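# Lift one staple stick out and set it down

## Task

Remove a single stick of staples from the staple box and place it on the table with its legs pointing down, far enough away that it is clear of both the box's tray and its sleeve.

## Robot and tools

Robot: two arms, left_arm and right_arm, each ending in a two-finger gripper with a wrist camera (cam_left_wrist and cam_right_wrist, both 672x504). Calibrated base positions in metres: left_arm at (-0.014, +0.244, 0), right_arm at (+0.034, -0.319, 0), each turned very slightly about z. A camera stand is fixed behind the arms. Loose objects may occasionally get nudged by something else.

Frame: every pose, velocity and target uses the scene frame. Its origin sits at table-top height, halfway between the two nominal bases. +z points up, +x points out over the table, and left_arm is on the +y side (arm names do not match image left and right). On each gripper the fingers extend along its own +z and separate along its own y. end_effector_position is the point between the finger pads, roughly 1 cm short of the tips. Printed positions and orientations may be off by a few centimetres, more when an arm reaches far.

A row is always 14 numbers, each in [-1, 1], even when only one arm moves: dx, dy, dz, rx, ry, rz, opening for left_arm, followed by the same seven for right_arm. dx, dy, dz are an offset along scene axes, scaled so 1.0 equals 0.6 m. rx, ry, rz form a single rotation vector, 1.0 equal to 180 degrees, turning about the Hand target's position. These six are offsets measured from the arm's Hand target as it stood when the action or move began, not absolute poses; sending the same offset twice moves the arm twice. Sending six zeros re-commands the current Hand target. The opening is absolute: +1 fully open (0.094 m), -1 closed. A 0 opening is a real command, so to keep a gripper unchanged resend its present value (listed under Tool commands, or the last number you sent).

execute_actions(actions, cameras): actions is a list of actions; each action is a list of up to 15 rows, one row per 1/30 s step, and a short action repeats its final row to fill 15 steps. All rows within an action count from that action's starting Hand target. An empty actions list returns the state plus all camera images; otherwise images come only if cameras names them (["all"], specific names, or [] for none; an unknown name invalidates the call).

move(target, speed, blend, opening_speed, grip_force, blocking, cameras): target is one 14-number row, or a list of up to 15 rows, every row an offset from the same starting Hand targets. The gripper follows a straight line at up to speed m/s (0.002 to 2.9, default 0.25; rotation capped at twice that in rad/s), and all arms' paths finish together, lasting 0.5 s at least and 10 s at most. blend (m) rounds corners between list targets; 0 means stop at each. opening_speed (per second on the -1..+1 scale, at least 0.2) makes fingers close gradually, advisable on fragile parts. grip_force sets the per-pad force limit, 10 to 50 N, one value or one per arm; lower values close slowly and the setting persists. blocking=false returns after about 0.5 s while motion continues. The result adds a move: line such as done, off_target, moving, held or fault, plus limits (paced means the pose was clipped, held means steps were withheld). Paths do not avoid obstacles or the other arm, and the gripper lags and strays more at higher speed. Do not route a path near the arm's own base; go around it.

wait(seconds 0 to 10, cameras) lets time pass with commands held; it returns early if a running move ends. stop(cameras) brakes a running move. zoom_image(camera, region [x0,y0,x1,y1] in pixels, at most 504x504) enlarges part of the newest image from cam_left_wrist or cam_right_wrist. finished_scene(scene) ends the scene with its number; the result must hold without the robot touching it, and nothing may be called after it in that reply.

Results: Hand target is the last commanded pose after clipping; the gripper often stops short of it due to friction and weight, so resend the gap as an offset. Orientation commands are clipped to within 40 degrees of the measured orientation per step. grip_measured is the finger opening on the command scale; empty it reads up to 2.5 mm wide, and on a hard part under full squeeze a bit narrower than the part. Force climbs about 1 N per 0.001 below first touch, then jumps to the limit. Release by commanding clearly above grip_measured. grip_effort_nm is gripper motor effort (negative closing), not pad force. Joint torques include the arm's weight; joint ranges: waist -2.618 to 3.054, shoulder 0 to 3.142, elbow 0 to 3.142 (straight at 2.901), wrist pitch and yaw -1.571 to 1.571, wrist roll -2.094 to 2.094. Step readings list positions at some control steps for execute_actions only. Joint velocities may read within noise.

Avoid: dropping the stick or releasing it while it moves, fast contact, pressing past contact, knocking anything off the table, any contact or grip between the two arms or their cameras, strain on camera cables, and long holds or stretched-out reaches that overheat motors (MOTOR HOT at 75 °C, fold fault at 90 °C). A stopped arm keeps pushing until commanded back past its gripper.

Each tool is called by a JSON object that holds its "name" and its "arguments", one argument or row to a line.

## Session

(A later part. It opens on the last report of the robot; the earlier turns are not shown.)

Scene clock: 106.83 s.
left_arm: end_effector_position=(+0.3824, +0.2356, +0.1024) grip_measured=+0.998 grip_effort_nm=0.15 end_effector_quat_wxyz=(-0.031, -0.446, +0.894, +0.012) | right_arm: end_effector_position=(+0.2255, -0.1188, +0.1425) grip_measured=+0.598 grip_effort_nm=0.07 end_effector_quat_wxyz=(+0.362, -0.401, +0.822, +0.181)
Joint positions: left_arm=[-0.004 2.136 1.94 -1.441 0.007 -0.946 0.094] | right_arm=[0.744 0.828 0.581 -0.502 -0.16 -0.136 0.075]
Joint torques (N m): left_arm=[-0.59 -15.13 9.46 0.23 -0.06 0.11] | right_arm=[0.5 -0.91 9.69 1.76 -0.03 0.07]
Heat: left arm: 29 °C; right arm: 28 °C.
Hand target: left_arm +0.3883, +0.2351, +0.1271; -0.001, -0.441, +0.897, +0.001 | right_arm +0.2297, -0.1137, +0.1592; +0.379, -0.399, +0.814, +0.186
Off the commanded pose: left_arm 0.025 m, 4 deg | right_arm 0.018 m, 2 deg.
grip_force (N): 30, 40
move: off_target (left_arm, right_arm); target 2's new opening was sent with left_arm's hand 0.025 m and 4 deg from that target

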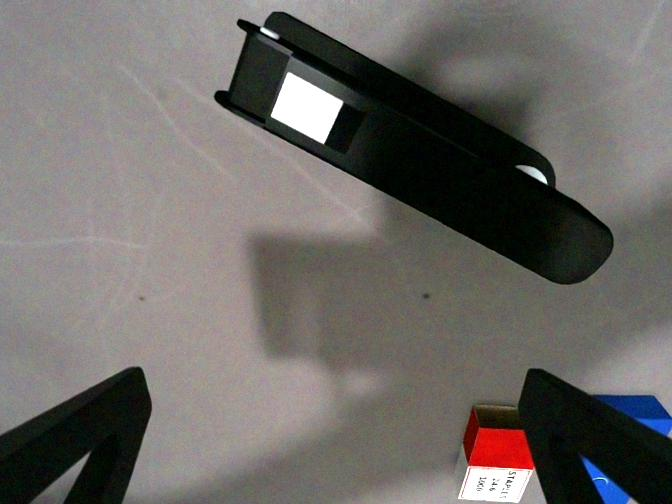

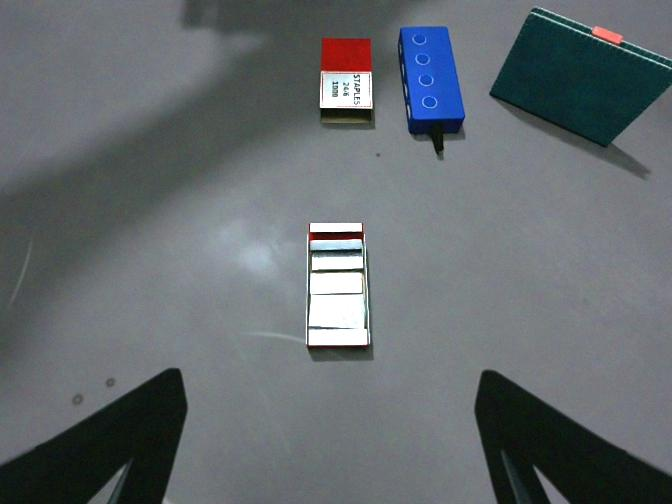

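{"name": "move", "arguments": {
  "target": [0,0,0,0,0,0,1,0.057,0.07,-0.082,-0.038,0.304,-0.466,0.0],
  "speed": 0.25,
  "cameras": ["cam_right_wrist"]
}}

Scene clock: 111.83 s.
left_arm: end_effector_position=(+0.3824, +0.2356, +0.1024) grip_measured=+0.998 grip_effort_nm=0.15 end_effector_quat_wxyz=(-0.031, -0.446, +0.894, +0.012) | right_arm: end_effector_position=(+0.2579, -0.0757, +0.1034) grip_measured=+0.002 grip_effort_nm=-0.10 end_effector_quat_wxyz=(-0.003, +0.320, +0.948, -0.006)
Joint positions: left_arm=[-0.004 2.136 1.94 -1.441 0.007 -0.946 0.094] | right_arm=[0.867 1.813 1.489 -1.261 0 1.475 0.047]
Joint torques (N m): left_arm=[-0.38 -15.1 9.43 0.23 -0.03 0.06] | right_arm=[-0.44 -6.68 8.53 0.24 0.01 0.08]
Heat: left arm: 29 °C; right arm: 29 °C.
Hand target: left_arm +0.3884, +0.2351, +0.1271; -0.001, -0.441, +0.897, +0.001 | right_arm +0.2640, -0.0716, +0.1102; +0.000, +0.325, +0.946, +0.001
Off the commanded pose: left_arm 0.025 m, 4 deg | right_arm 0.010 m, 1 deg.
grip_force (N): 30, 40
move: off_target (left_arm)
Images, in order (width x height): cam_right_wrist 672x504.

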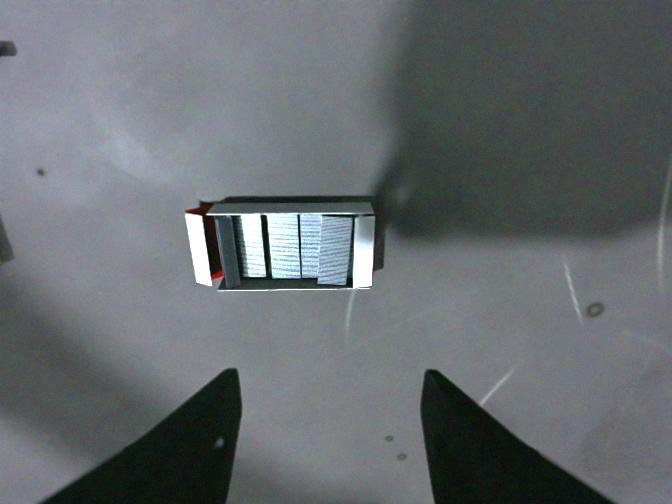

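{"name": "zoom_image", "arguments": {
  "camera": "cam_right_wrist",
  "region": [170, 180, 410, 310]
}}

Scaled by 2.100 from the camera's 672x504 image, which has a finer 960x720 frame.

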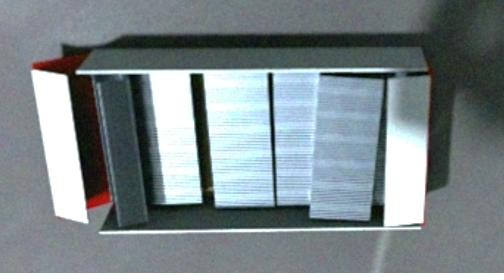

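{"name": "move", "arguments": {
  "target": [0,0,0,0,0,0,1,-0.012,0.01,-0.08,0,0,0,-0.2],
  "speed": 0.15,
  "cameras": ["cam_right_wrist"]
}}

Scene clock: 114.13 s.
left_arm: end_effector_position=(+0.3824, +0.2356, +0.1024) grip_measured=+0.998 grip_effort_nm=0.15 end_effector_quat_wxyz=(-0.031, -0.446, +0.894, +0.012) | right_arm: end_effector_position=(+0.2583, -0.0657, +0.0653) grip_measured=-0.198 grip_effort_nm=-0.10 end_effector_quat_wxyz=(+0.000, +0.324, +0.946, +0.003)
Joint positions: left_arm=[-0.004 2.136 1.94 -1.441 0.007 -0.946 0.094] | right_arm=[0.886 1.846 1.378 -1.098 -0.002 1.504 0.038]
Joint torques (N m): left_arm=[-0.42 -15.02 9.44 0.23 -0.06 0.07] | right_arm=[0.32 -7.28 4.62 0.53 0.02 0.11]
Heat: left arm: 29 °C; right arm: 29 °C.
Hand target: left_arm +0.3884, +0.2351, +0.1271; -0.001, -0.441, +0.897, +0.001 | right_arm +0.2567, -0.0657, +0.0620; +0.000, +0.325, +0.946, +0.000
Off the commanded pose: left_arm 0.025 m, 4 deg | right_arm 0.004 m, 0 deg.
grip_force (N): 30, 40
move: off_target (left_arm)
Images, in order (width x height): cam_right_wrist 672x504.

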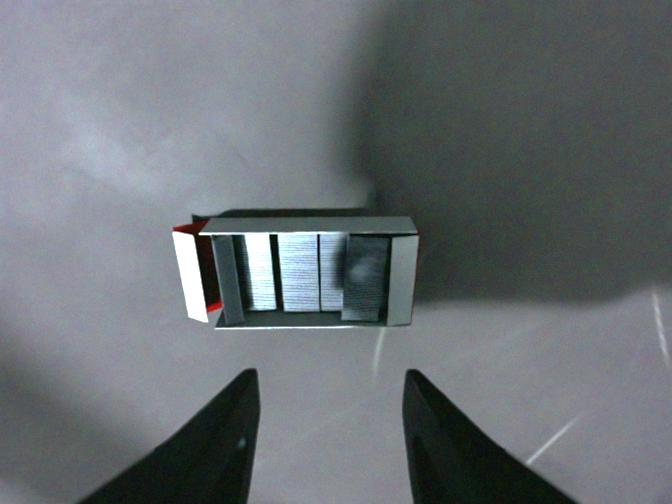

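{"name": "move", "arguments": {
  "target": [0,0,0,0,0,0,1,-0.022,-0.004,-0.05,0,0,0,-0.2],
  "speed": 0.1,
  "cameras": ["cam_right_wrist"]
}}

Scene clock: 116.10 s.
left_arm: end_effector_position=(+0.3824, +0.2356, +0.1024) grip_measured=+0.998 grip_effort_nm=0.15 end_effector_quat_wxyz=(-0.031, -0.446, +0.894, +0.012) | right_arm: end_effector_position=(+0.2456, -0.0674, +0.0347) grip_measured=-0.198 grip_effort_nm=-0.10 end_effector_quat_wxyz=(+0.000, +0.324, +0.946, +0.002)
Joint positions: left_arm=[-0.004 2.136 1.94 -1.441 0.007 -0.946 0.094] | right_arm=[0.911 1.846 1.251 -0.973 -0.002 1.529 0.038]
Joint torques (N m): left_arm=[-0.62 -15.23 9.48 0.19 -0.03 0.12] | right_arm=[0.34 -7.39 4.25 0.51 0.02 0.09]
Heat: left arm: 29 °C; right arm: 29 °C.
Hand target: left_arm +0.3884, +0.2351, +0.1271; -0.001, -0.441, +0.897, +0.001 | right_arm +0.2434, -0.0681, +0.0321; +0.000, +0.325, +0.946, +0.000
Off the commanded pose: left_arm 0.025 m, 4 deg | right_arm 0.003 m, 0 deg.
grip_force (N): 30, 40
move: off_target (left_arm)
Images, in order (width x height): cam_right_wrist 672x504.

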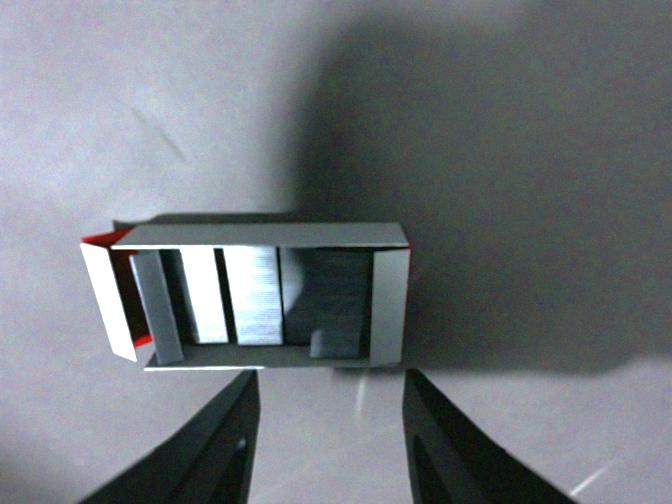

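{"name": "move", "arguments": {
  "target": [0,0,0,0,0,0,1,0.04,0.051,0,0,0,0,-0.5],
  "speed": 0.1,
  "cameras": ["cam_right_wrist"]
}}

{"name": "zoom_image", "arguments": {
  "camera": "cam_right_wrist",
  "region": [200, 200, 500, 400]
}}

Scene clock: 118.53 s.
left_arm: end_effector_position=(+0.3824, +0.2356, +0.1024) grip_measured=+0.998 grip_effort_nm=0.15 end_effector_quat_wxyz=(-0.031, -0.446, +0.894, +0.012) | right_arm: end_effector_position=(+0.2654, -0.0439, +0.0285) grip_measured=-0.498 grip_effort_nm=-0.10 end_effector_quat_wxyz=(-0.002, +0.326, +0.945, -0.001)
Joint positions: left_arm=[-0.004 2.136 1.94 -1.441 0.007 -0.946 0.094] | right_arm=[0.911 1.97 1.395 -0.999 -0.003 1.533 0.024]
Joint torques (N m): left_arm=[-0.51 -15.2 9.55 0.21 -0.06 0.11] | right_arm=[0.61 -7.41 7.92 0.26 0.03 0.09]
Heat: left arm: 29 °C; right arm: 29 °C.
Hand target: left_arm +0.3884, +0.2351, +0.1271; -0.001, -0.441, +0.897, +0.001 | right_arm +0.2674, -0.0374, +0.0321; +0.000, +0.325, +0.946, +0.000
Off the commanded pose: left_arm 0.025 m, 4 deg | right_arm 0.008 m, 0 deg.
grip_force (N): 30, 40
move: off_target (left_arm)
Images, in order (width x height): cam_right_wrist 672x504.

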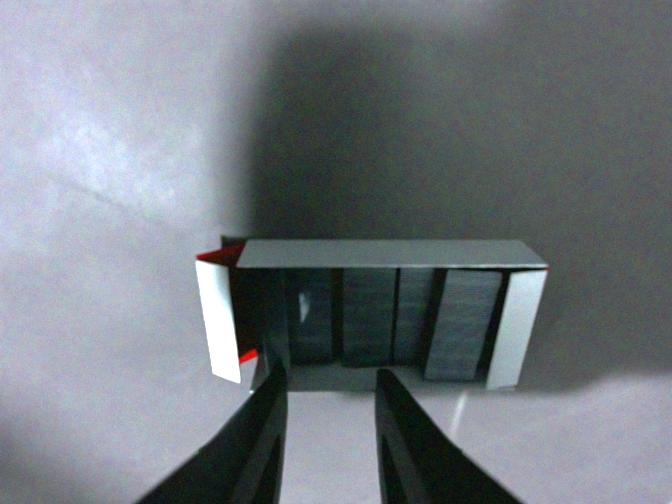

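Scaled by 1.680 from the camera's 672x504 image, which has a finer 960x720 frame.

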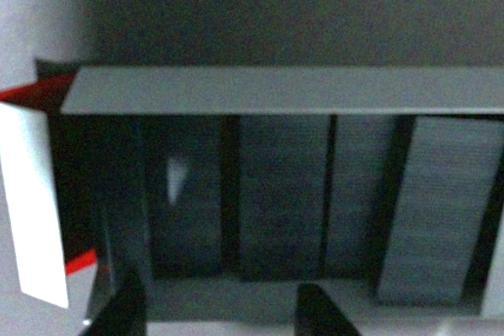

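{"name": "move", "arguments": {
  "target": [0,0,0,0,0,0,1,-0.0415,-0.0538,0.0,0,0,0,-0.58],
  "speed": 0.1,
  "cameras": ["cam_right_wrist"]
}}

{"name": "zoom_image", "arguments": {
  "camera": "cam_right_wrist",
  "region": [200, 200, 500, 400]
}}

Scene clock: 120.37 s.
left_arm: end_effector_position=(+0.3824, +0.2356, +0.1024) grip_measured=+0.998 grip_effort_nm=0.15 end_effector_quat_wxyz=(-0.031, -0.446, +0.894, +0.012) | right_arm: end_effector_position=(+0.2452, -0.0673, +0.0273) grip_measured=-0.578 grip_effort_nm=-0.10 end_effector_quat_wxyz=(-0.004, +0.326, +0.945, -0.005)
Joint positions: left_arm=[-0.004 2.136 1.94 -1.441 0.007 -0.946 0.094] | right_arm=[0.911 1.868 1.25 -0.964 -0.004 1.533 0.02]
Joint torques (N m): left_arm=[-0.61 -15.2 9.5 0.24 -0.03 0.06] | right_arm=[0.27 -9.55 3.66 0.43 0.04 0.05]
Heat: left arm: 29 °C; right arm: 29 °C.
Hand target: left_arm +0.3884, +0.2351, +0.1271; -0.001, -0.441, +0.897, +0.001 | right_arm +0.2426, -0.0697, +0.0321; +0.000, +0.325, +0.946, +0.000
Off the commanded pose: left_arm 0.025 m, 4 deg | right_arm 0.006 m, 1 deg.
grip_force (N): 30, 40
move: off_target (left_arm)
Images, in order (width x height): cam_right_wrist 672x504.

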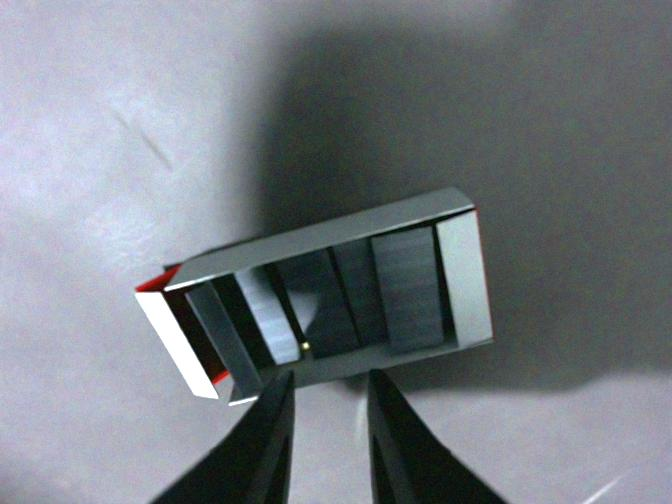

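Scaled by 1.680 from the camera's 672x504 image, which has a finer 960x720 frame.

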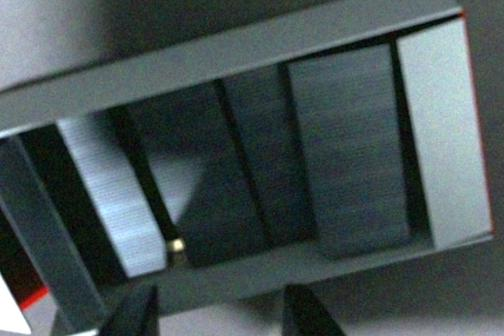

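{"name": "move", "arguments": {
  "target": [
    [0,0,0,0,0,0,1,0,0,0.035,0,0,0,-0.5],
    [0,0,0,0,0,0,1,-0.004,-0.035,0.035,0,0,0.055,-0.5]
  ],
  "speed": 0.1,
  "cameras": ["cam_right_wrist"]
}}

{"name": "zoom_image", "arguments": {
  "camera": "cam_right_wrist",
  "region": [200, 200, 500, 400]
}}

Scene clock: 123.83 s.
left_arm: end_effector_position=(+0.3824, +0.2356, +0.1024) grip_measured=+0.998 grip_effort_nm=0.15 end_effector_quat_wxyz=(-0.031, -0.446, +0.894, +0.012) | right_arm: end_effector_position=(+0.2396, -0.0873, +0.0455) grip_measured=-0.502 grip_effort_nm=0.08 end_effector_quat_wxyz=(-0.007, +0.242, +0.970, -0.009)
Joint positions: left_arm=[-0.004 2.136 1.94 -1.441 0.007 -0.946 0.094] | right_arm=[0.883 1.786 1.221 -1.027 -0.004 1.329 0.023]
Joint torques (N m): left_arm=[-0.49 -15.12 9.5 0.23 -0.07 0.09] | right_arm=[-0.47 -9.55 4.15 0.39 0.04 0]
Heat: left arm: 29 °C; right arm: 29 °C.
Hand target: left_arm +0.3884, +0.2351, +0.1271; -0.001, -0.441, +0.897, +0.001 | right_arm +0.2402, -0.0907, +0.0531; +0.000, +0.242, +0.970, +0.001
Off the commanded pose: left_arm 0.025 m, 4 deg | right_arm 0.008 m, 1 deg.
grip_force (N): 30, 40
move: off_target (left_arm)
Images, in order (width x height): cam_right_wrist 672x504.

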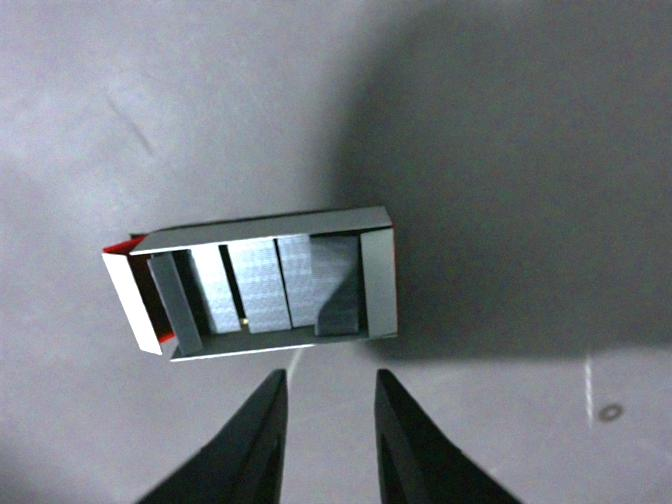

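Scaled by 1.680 from the camera's 672x504 image, which has a finer 960x720 frame.

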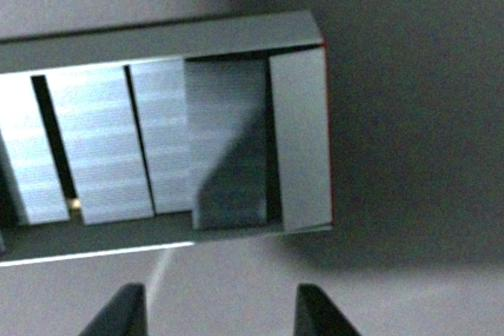

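{"name": "move", "arguments": {
  "target": [0,0,0,0,0,0,1,0.0155,-0.0082,-0.022,0,0,0,-0.55],
  "speed": 0.1,
  "cameras": ["cam_right_wrist"]
}}

{"name": "zoom_image", "arguments": {
  "camera": "cam_right_wrist",
  "region": [200, 200, 500, 400]
}}

Scene clock: 125.67 s.
left_arm: end_effector_position=(+0.3824, +0.2356, +0.1024) grip_measured=+0.998 grip_effort_nm=0.15 end_effector_quat_wxyz=(-0.031, -0.446, +0.894, +0.012) | right_arm: end_effector_position=(+0.2488, -0.0931, +0.0399) grip_measured=-0.548 grip_effort_nm=-0.10 end_effector_quat_wxyz=(-0.003, +0.242, +0.970, -0.002)
Joint positions: left_arm=[-0.004 2.136 1.94 -1.441 0.007 -0.946 0.094] | right_arm=[0.849 1.786 1.198 -0.989 -0.004 1.296 0.021]
Joint torques (N m): left_arm=[-0.47 -14.99 9.43 0.22 -0.05 0.11] | right_arm=[-0.42 -7.65 4.15 0.52 0.04 -0.02]
Heat: left arm: 29 °C; right arm: 29 °C.
Hand target: left_arm +0.3884, +0.2351, +0.1271; -0.001, -0.441, +0.897, +0.001 | right_arm +0.2495, -0.0956, +0.0399; +0.000, +0.242, +0.970, +0.001
Off the commanded pose: left_arm 0.025 m, 4 deg | right_arm 0.003 m, 0 deg.
grip_force (N): 30, 40
move: off_target (left_arm)
Images, in order (width x height): cam_right_wrist 672x504.

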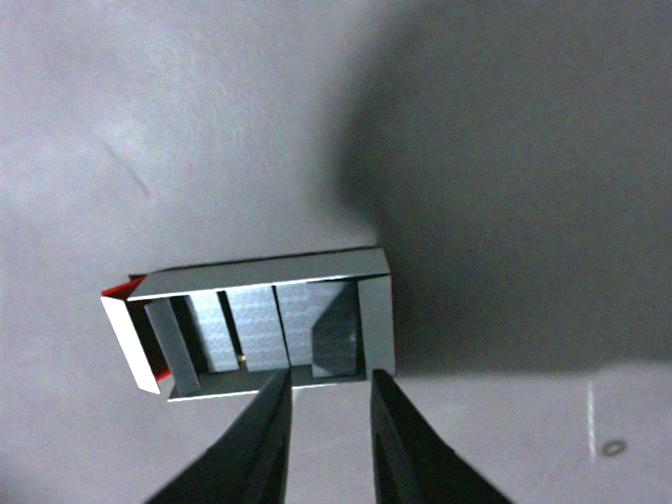

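Scaled by 1.680 from the camera's 672x504 image, which has a finer 960x720 frame.

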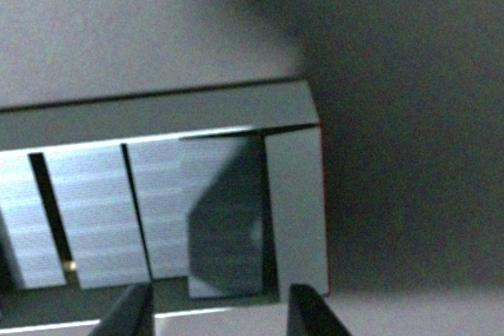

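{"name": "move", "arguments": {
  "target": [0,0,0,0,0,0,1,0.002,-0.001,-0.02,0,0,0,-0.64],
  "speed": 0.05,
  "cameras": ["cam_right_wrist"]
}}

{"name": "zoom_image", "arguments": {
  "camera": "cam_right_wrist",
  "region": [200, 240, 500, 440]
}}

Scene clock: 127.27 s.
left_arm: end_effector_position=(+0.3824, +0.2356, +0.1024) grip_measured=+0.998 grip_effort_nm=0.15 end_effector_quat_wxyz=(-0.031, -0.446, +0.894, +0.012) | right_arm: end_effector_position=(+0.2499, -0.0920, +0.0330) grip_measured=-0.638 grip_effort_nm=-0.10 end_effector_quat_wxyz=(+0.001, +0.240, +0.971, +0.006)
Joint positions: left_arm=[-0.004 2.136 1.94 -1.441 0.007 -0.946 0.094] | right_arm=[0.849 1.786 1.169 -0.943 -0.004 1.291 0.017]
Joint torques (N m): left_arm=[-0.44 -15.09 9.62 0.2 -0.06 0.11] | right_arm=[-0.7 -6.41 4.14 0.57 0.03 -0.01]
Heat: left arm: 29 °C; right arm: 29 °C.
Hand target: left_arm +0.3884, +0.2351, +0.1271; -0.001, -0.441, +0.897, +0.001 | right_arm +0.2506, -0.0963, +0.0279; +0.000, +0.242, +0.970, +0.000
Off the commanded pose: left_arm 0.025 m, 4 deg | right_arm 0.007 m, 1 deg.
grip_force (N): 30, 40
move: off_target (left_arm)
Images, in order (width x height): cam_right_wrist 672x504.

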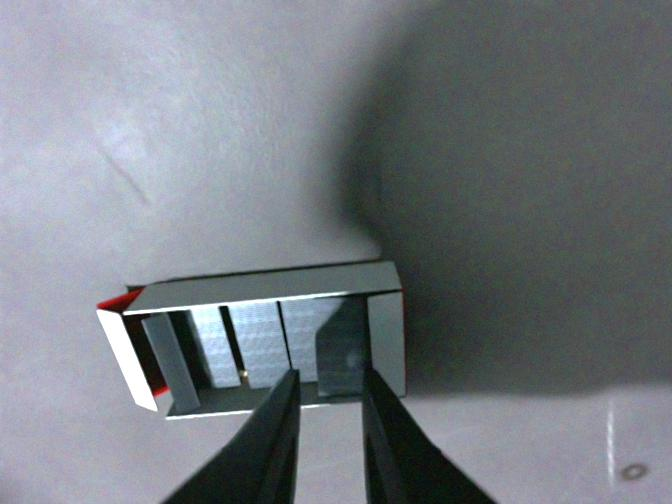

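Scaled by 1.680 from the camera's 672x504 image, which has a finer 960x720 frame.

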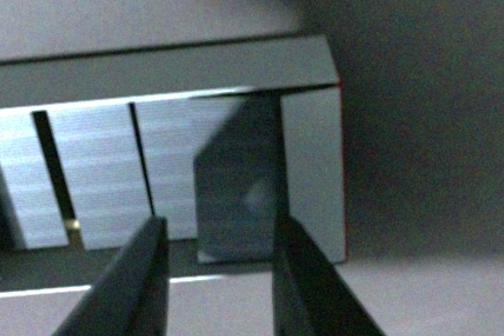

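{"name": "move", "arguments": {
  "target": [0,0,0,0,0,0,1,0.0,0.0,-0.017,0,0,0,-0.64],
  "speed": 0.03,
  "cameras": ["cam_right_wrist"]
}}

{"name": "zoom_image", "arguments": {
  "camera": "cam_right_wrist",
  "region": [200, 240, 500, 440]
}}

Scene clock: 128.53 s.
left_arm: end_effector_position=(+0.3824, +0.2356, +0.1024) grip_measured=+0.998 grip_effort_nm=0.15 end_effector_quat_wxyz=(-0.031, -0.446, +0.894, +0.012) | right_arm: end_effector_position=(+0.2501, -0.0918, +0.0234) grip_measured=-0.638 grip_effort_nm=-0.10 end_effector_quat_wxyz=(+0.002, +0.240, +0.971, +0.007)
Joint positions: left_arm=[-0.004 2.136 1.94 -1.441 0.007 -0.946 0.094] | right_arm=[0.849 1.8 1.144 -0.903 -0.004 1.291 0.017]
Joint torques (N m): left_arm=[-0.35 -15.28 9.52 0.18 -0.07 0.09] | right_arm=[-0.73 -6.24 4.1 0.56 0.03 -0.01]
Heat: left arm: 29 °C; right arm: 28 °C.
Hand target: left_arm +0.3884, +0.2351, +0.1271; -0.001, -0.441, +0.897, +0.001 | right_arm +0.2507, -0.0962, +0.0177; +0.000, +0.242, +0.970, +0.001
Off the commanded pose: left_arm 0.025 m, 4 deg | right_arm 0.007 m, 1 deg.
grip_force (N): 30, 40
move: off_target (left_arm)
Images, in order (width x height): cam_right_wrist 672x504.

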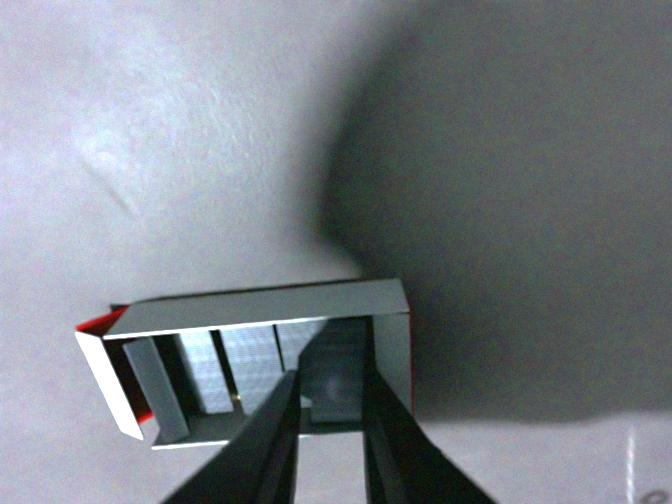

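Scaled by 1.680 from the camera's 672x504 image, which has a finer 960x720 frame.

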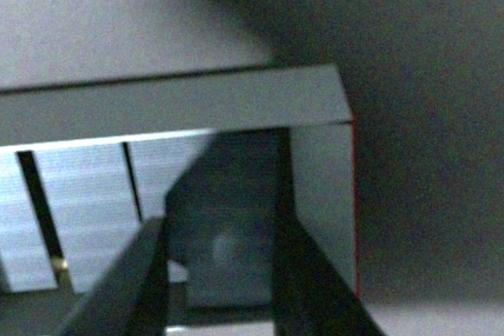

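{"name": "move", "arguments": {
  "target": [
    [0,0,0,0,0,0,1,0.0,0.0,-0.006,0,0,0,-0.64],
    [0,0,0,0,0,0,1,0.0,0.0,-0.006,0,0,0,-0.85]
  ],
  "speed": 0.03,
  "opening_speed": 0.2,
  "grip_force": [30, 15],
  "cameras": ["cam_right_wrist"]
}}

{"name": "zoom_image", "arguments": {
  "camera": "cam_right_wrist",
  "region": [200, 240, 500, 440]
}}

Scene clock: 131.03 s.
left_arm: end_effector_position=(+0.3824, +0.2356, +0.1024) grip_measured=+0.998 grip_effort_nm=0.14 end_effector_quat_wxyz=(-0.031, -0.446, +0.894, +0.012) | right_arm: end_effector_position=(+0.2502, -0.0917, +0.0197) grip_measured=-0.711 grip_effort_nm=-0.40 end_effector_quat_wxyz=(+0.002, +0.240, +0.971, +0.007)
Joint positions: left_arm=[-0.004 2.136 1.94 -1.441 0.007 -0.946 0.094] | right_arm=[0.849 1.806 1.136 -0.888 -0.004 1.291 0.014]
Joint torques (N m): left_arm=[-0.53 -15.24 9.4 0.18 -0.03 0.06] | right_arm=[-0.7 -6.27 4.1 0.57 0.04 -0.01]
Heat: left arm: 29 °C; right arm: 28 °C.
Hand target: left_arm +0.3884, +0.2351, +0.1271; -0.001, -0.441, +0.897, +0.001 | right_arm +0.2506, -0.0963, +0.0141; +0.000, +0.242, +0.970, +0.000
Off the commanded pose: left_arm 0.025 m, 4 deg | right_arm 0.007 m, 1 deg.
grip_force (N): 30, 15
move: off_target (left_arm)
Images, in order (width x height): cam_right_wrist 672x504.

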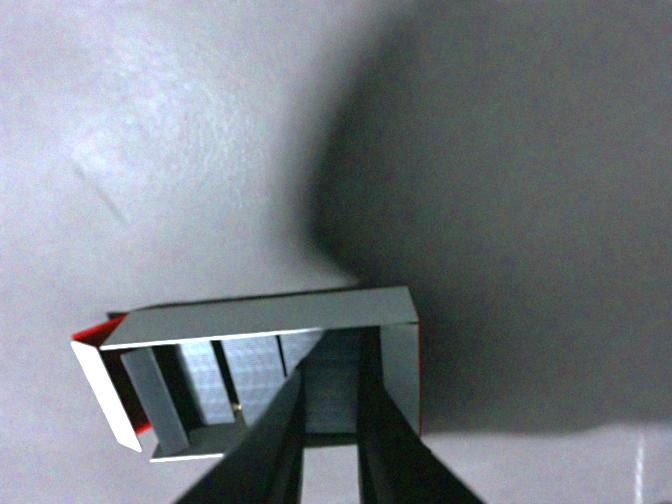

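Scaled by 1.680 from the camera's 672x504 image, which has a finer 960x720 frame.

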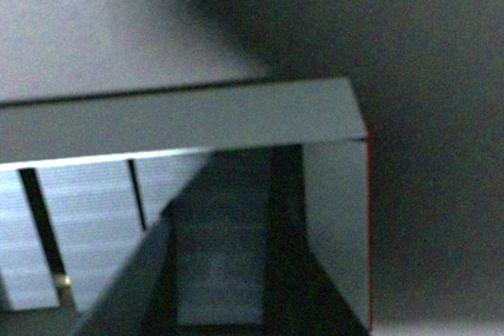

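{"name": "move", "arguments": {
  "target": [0,0,0,0,0,0,1,0.0,0.0,0.13,0,0,0,-0.85],
  "speed": 0.06,
  "cameras": ["cam_right_wrist"]
}}

{"name": "zoom_image", "arguments": {
  "camera": "cam_right_wrist",
  "region": [200, 240, 500, 440]
}}

Scene clock: 133.50 s.
left_arm: end_effector_position=(+0.3824, +0.2356, +0.1024) grip_measured=+0.998 grip_effort_nm=0.15 end_effector_quat_wxyz=(-0.031, -0.446, +0.894, +0.012) | right_arm: end_effector_position=(+0.2418, -0.1005, +0.0739) grip_measured=-0.711 grip_effort_nm=-0.40 end_effector_quat_wxyz=(-0.015, +0.240, +0.970, -0.023)
Joint positions: left_arm=[-0.004 2.136 1.94 -1.441 0.007 -0.946 0.094] | right_arm=[0.849 1.759 1.303 -1.17 -0.004 1.291 0.014]
Joint torques (N m): left_arm=[-0.36 -14.99 9.26 0.2 -0.05 0.05] | right_arm=[-0.68 -9.14 8.13 0.21 0.03 -0.01]
Heat: left arm: 29 °C; right arm: 29 °C.
Hand target: left_arm +0.3884, +0.2351, +0.1271; -0.001, -0.441, +0.897, +0.001 | right_arm +0.2507, -0.0962, +0.0921; +0.000, +0.242, +0.970, +0.000
Off the commanded pose: left_arm 0.025 m, 4 deg | right_arm 0.021 m, 3 deg.
grip_force (N): 30, 15
move: off_target (left_arm, right_arm)
Images, in order (width x height): cam_right_wrist 672x504.

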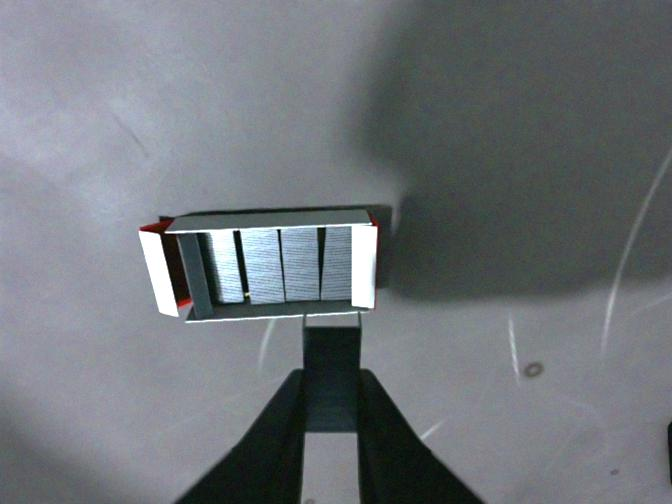

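Scaled by 1.680 from the camera's 672x504 image, which has a finer 960x720 frame.

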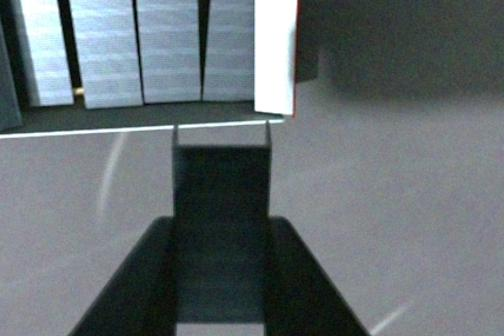

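{"name": "move", "arguments": {
  "target": [
    [0,0,0,0,0,0,1,0.133,-0.3,-0.01,0,0,0,-0.85],
    [0,0,0,0,0,0,1,0.133,-0.3,-0.09,0,0,0,-0.85]
  ],
  "speed": 0.15,
  "cameras": ["cam_right_wrist"]
}}

Scene clock: 136.97 s.
left_arm: end_effector_position=(+0.3824, +0.2356, +0.1024) grip_measured=+0.998 grip_effort_nm=0.15 end_effector_quat_wxyz=(-0.031, -0.446, +0.894, +0.012) | right_arm: end_effector_position=(+0.3295, -0.2754, +0.0401) grip_measured=-0.711 grip_effort_nm=-0.40 end_effector_quat_wxyz=(-0.003, +0.244, +0.970, +0.001)
Joint positions: left_arm=[-0.004 2.136 1.94 -1.441 0.007 -0.946 0.094] | right_arm=[0.185 1.737 1.139 -0.978 -0.004 0.635 0.014]
Joint torques (N m): left_arm=[-0.28 -15.08 9.46 0.22 -0.08 0.07] | right_arm=[-0.12 -6.39 4.6 0.57 0.02 -0.02]
Heat: left arm: 29 °C; right arm: 28 °C.
Hand target: left_arm +0.3884, +0.2351, +0.1271; -0.001, -0.441, +0.897, +0.001 | right_arm +0.3305, -0.2762, +0.0381; +0.000, +0.242, +0.970, +0.000
Off the commanded pose: left_arm 0.025 m, 4 deg | right_arm 0.002 m, 0 deg.
grip_force (N): 30, 15
move: off_target (left_arm)
Images, in order (width x height): cam_right_wrist 672x504.

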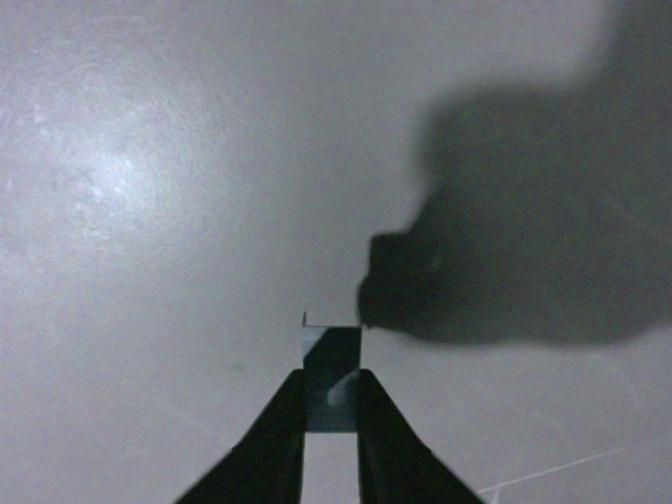

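Lower in steps.

{"name": "move", "arguments": {
  "target": [0,0,0,0,0,0,1,0,0,-0.038,0,0,0,-0.85],
  "speed": 0.04,
  "cameras": ["cam_right_wrist"]
}}

{"name": "move", "arguments": {
  "target": [0,0,0,0,0,0,1,0,0,-0.008,0,0,0,-0.85],
  "speed": 0.02,
  "cameras": ["cam_right_wrist"]
}}

Scene clock: 138.43 s.
left_arm: end_effector_position=(+0.3824, +0.2356, +0.1024) grip_measured=+0.998 grip_effort_nm=0.15 end_effector_quat_wxyz=(-0.031, -0.446, +0.894, +0.012) | right_arm: end_effector_position=(+0.3317, -0.2750, +0.0200) grip_measured=-0.711 grip_effort_nm=-0.40 end_effector_quat_wxyz=(+0.002, +0.244, +0.970, +0.003)
Joint positions: left_arm=[-0.004 2.136 1.94 -1.441 0.007 -0.946 0.094] | right_arm=[0.185 1.766 1.088 -0.886 -0.004 0.635 0.014]
Joint torques (N m): left_arm=[-0.47 -15.06 9.55 0.18 -0.04 0.1] | right_arm=[-0.13 -6.06 4.08 0.56 0.03 -0.01]
Heat: left arm: 29 °C; right arm: 28 °C.
Hand target: left_arm +0.3884, +0.2351, +0.1271; -0.001, -0.441, +0.897, +0.001 | right_arm +0.3305, -0.2762, +0.0153; +0.000, +0.242, +0.970, +0.001
Off the commanded pose: left_arm 0.025 m, 4 deg | right_arm 0.005 m, 0 deg.
grip_force (N): 30, 15
move: off_target (left_arm)
Images, in order (width x height): cam_right_wrist 672x504.

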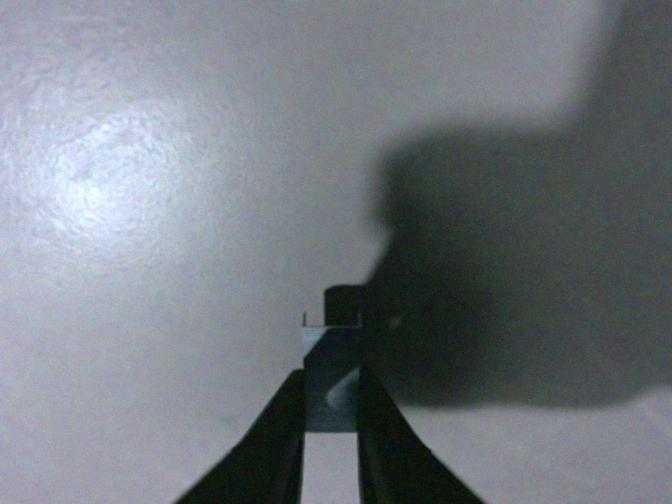

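Scene clock: 139.37 s.
left_arm: end_effector_position=(+0.3824, +0.2356, +0.1024) grip_measured=+0.998 grip_effort_nm=0.15 end_effector_quat_wxyz=(-0.031, -0.446, +0.894, +0.012) | right_arm: end_effector_position=(+0.3320, -0.2750, +0.0156) grip_measured=-0.711 grip_effort_nm=-0.40 end_effector_quat_wxyz=(+0.003, +0.244, +0.970, +0.003)
Joint positions: left_arm=[-0.004 2.136 1.94 -1.441 0.007 -0.946 0.094] | right_arm=[0.185 1.773 1.077 -0.867 -0.004 0.635 0.014]
Joint torques (N m): left_arm=[-0.16 -15.16 9.4 0.21 -0.05 0.06] | right_arm=[-0.14 -6.05 4.04 0.59 0.03 -0.02]
Heat: left arm: 29 °C; right arm: 28 °C.
Hand target: left_arm +0.3884, +0.2351, +0.1271; -0.001, -0.441, +0.897, +0.001 | right_arm +0.3305, -0.2762, +0.0106; +0.000, +0.242, +0.970, +0.001
Off the commanded pose: left_arm 0.025 m, 4 deg | right_arm 0.005 m, 0 deg.
grip_force (N): 30, 15
move: off_target (left_arm)
Images, in order (width x height): cam_right_wrist 672x504.

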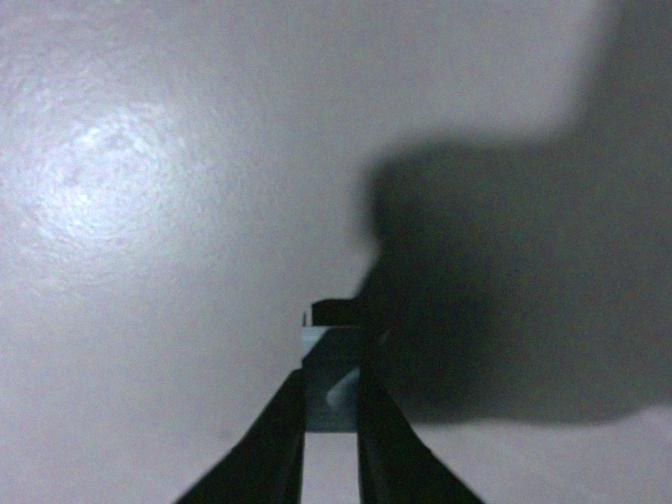

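{"name": "move", "arguments": {
  "target": [0,0,0,0,0,0,1,0,0,-0.006,0,0,0,-0.85],
  "speed": 0.015,
  "cameras": ["cam_right_wrist"]
}}

{"name": "zoom_image", "arguments": {
  "camera": "cam_right_wrist",
  "region": [260, 270, 410, 370]
}}

Scene clock: 140.60 s.
left_arm: end_effector_position=(+0.3824, +0.2356, +0.1024) grip_measured=+0.998 grip_effort_nm=0.15 end_effector_quat_wxyz=(-0.031, -0.446, +0.894, +0.012) | right_arm: end_effector_position=(+0.3327, -0.2749, +0.0129) grip_measured=-0.711 grip_effort_nm=-0.40 end_effector_quat_wxyz=(+0.004, +0.244, +0.970, +0.004)
Joint positions: left_arm=[-0.004 2.136 1.94 -1.441 0.007 -0.946 0.094] | right_arm=[0.185 1.778 1.071 -0.854 -0.004 0.635 0.014]
Joint torques (N m): left_arm=[-0.34 -15.1 9.31 0.23 -0.04 0.12] | right_arm=[-0.13 -5.85 3.95 0.62 0.03 -0.02]
Heat: left arm: 29 °C; right arm: 28 °C.
Hand target: left_arm +0.3884, +0.2351, +0.1271; -0.001, -0.441, +0.897, +0.001 | right_arm +0.3304, -0.2762, +0.0069; +0.000, +0.242, +0.970, +0.001
Off the commanded pose: left_arm 0.025 m, 4 deg | right_arm 0.006 m, 1 deg.
grip_force (N): 30, 15
move: off_target (left_arm)
Images, in order (width x height): cam_right_wrist 672x504.

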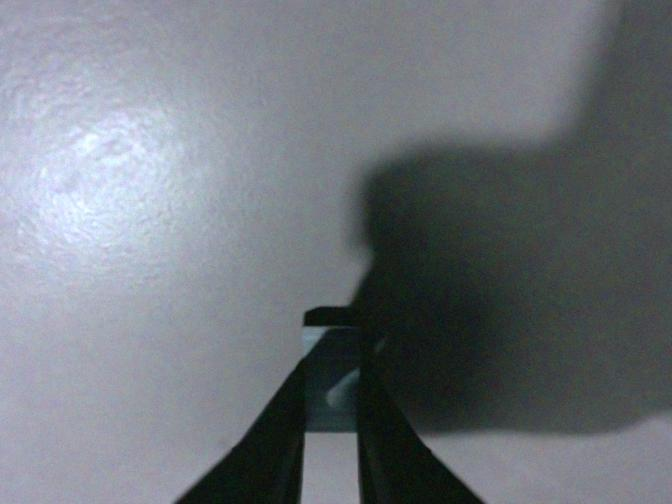

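Scaled by 3.360 from the camera's 672x504 image, which has a finer 960x720 frame.

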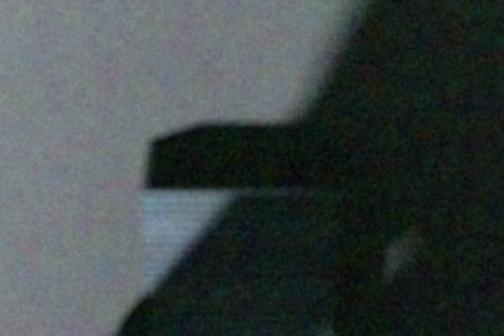

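{"name": "move", "arguments": {
  "target": [
    [0,0,0,0,0,0,1,0,0,-0.003,0,0,0,-0.85],
    [0,0,0,0,0,0,1,0,0,-0.003,0,0,0,-0.5]
  ],
  "speed": 0.015,
  "opening_speed": 0.3,
  "cameras": ["cam_right_wrist"]
}}

{"name": "move", "arguments": {
  "target": [0,0,0,0,0,0,1,0,0,0.15,0,0,0,-0.5],
  "speed": 0.15,
  "cameras": ["cam_right_wrist"]
}}

Scene clock: 143.07 s.
left_arm: end_effector_position=(+0.3824, +0.2356, +0.1024) grip_measured=+0.998 grip_effort_nm=0.15 end_effector_quat_wxyz=(-0.031, -0.446, +0.894, +0.012) | right_arm: end_effector_position=(+0.3336, -0.2748, +0.0126) grip_measured=-0.502 grip_effort_nm=0.08 end_effector_quat_wxyz=(+0.005, +0.244, +0.970, +0.004)
Joint positions: left_arm=[-0.004 2.136 1.94 -1.441 0.007 -0.946 0.094] | right_arm=[0.185 1.779 1.071 -0.849 -0.004 0.635 0.023]
Joint torques (N m): left_arm=[-0.46 -15.28 9.46 0.21 -0.05 0.08] | right_arm=[-0.16 -5.75 3.62 0.65 0.04 -0.01]
Heat: left arm: 29 °C; right arm: 28 °C.
Hand target: left_arm +0.3884, +0.2351, +0.1271; -0.001, -0.441, +0.897, +0.001 | right_arm +0.3304, -0.2762, +0.0051; +0.000, +0.242, +0.970, +0.000
Off the commanded pose: left_arm 0.025 m, 4 deg | right_arm 0.008 m, 1 deg.
grip_force (N): 30, 15
move: off_target (left_arm)
Images, in order (width x height): cam_right_wrist 672x504.

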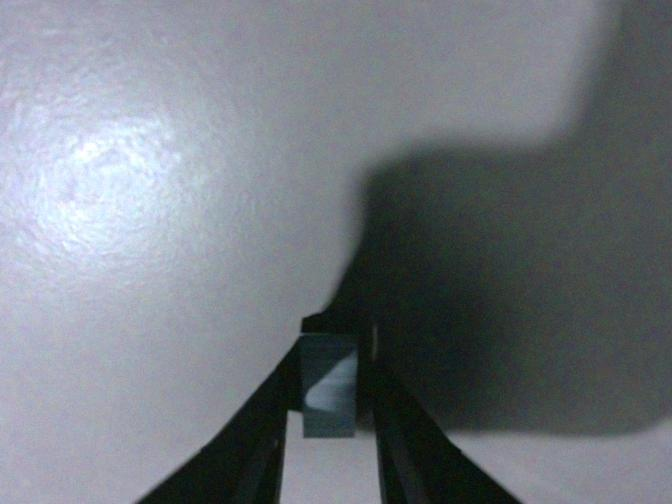

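Scene clock: 144.50 s.
left_arm: end_effector_position=(+0.3824, +0.2356, +0.1024) grip_measured=+0.998 grip_effort_nm=0.15 end_effector_quat_wxyz=(-0.031, -0.446, +0.894, +0.012) | right_arm: end_effector_position=(+0.3219, -0.2764, +0.0806) grip_measured=-0.502 grip_effort_nm=0.07 end_effector_quat_wxyz=(-0.023, +0.244, +0.969, -0.007)
Joint positions: left_arm=[-0.004 2.136 1.94 -1.441 0.007 -0.946 0.094] | right_arm=[0.185 1.706 1.269 -1.181 -0.004 0.635 0.023]
Joint torques (N m): left_arm=[-0.29 -15.21 9.5 0.16 -0.06 0.06] | right_arm=[-0.13 -8.09 7.91 0.28 0.03 -0.02]
Heat: left arm: 29 °C; right arm: 28 °C.
Hand target: left_arm +0.3884, +0.2351, +0.1271; -0.001, -0.441, +0.897, +0.001 | right_arm +0.3304, -0.2762, +0.0951; +0.000, +0.242, +0.970, +0.001
Off the commanded pose: left_arm 0.025 m, 4 deg | right_arm 0.017 m, 3 deg.
grip_force (N): 30, 15
move: off_target (left_arm, right_arm)
Images, in order (width x height): cam_right_wrist 672x504.

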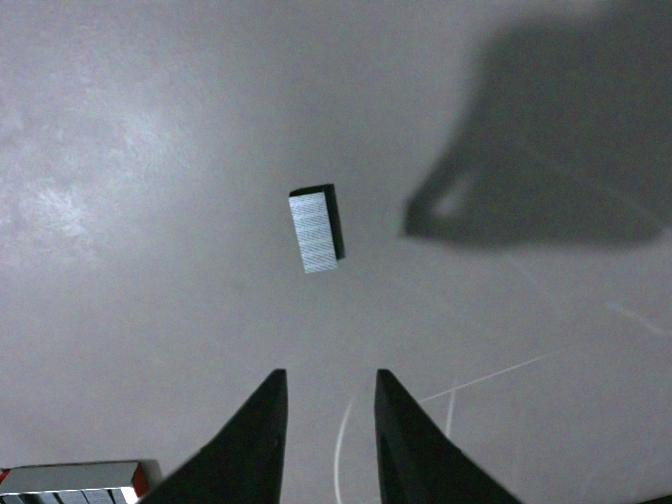

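{"name": "finished_scene", "arguments": {
  "scene": 1
}}

The scene is finished: the task was done.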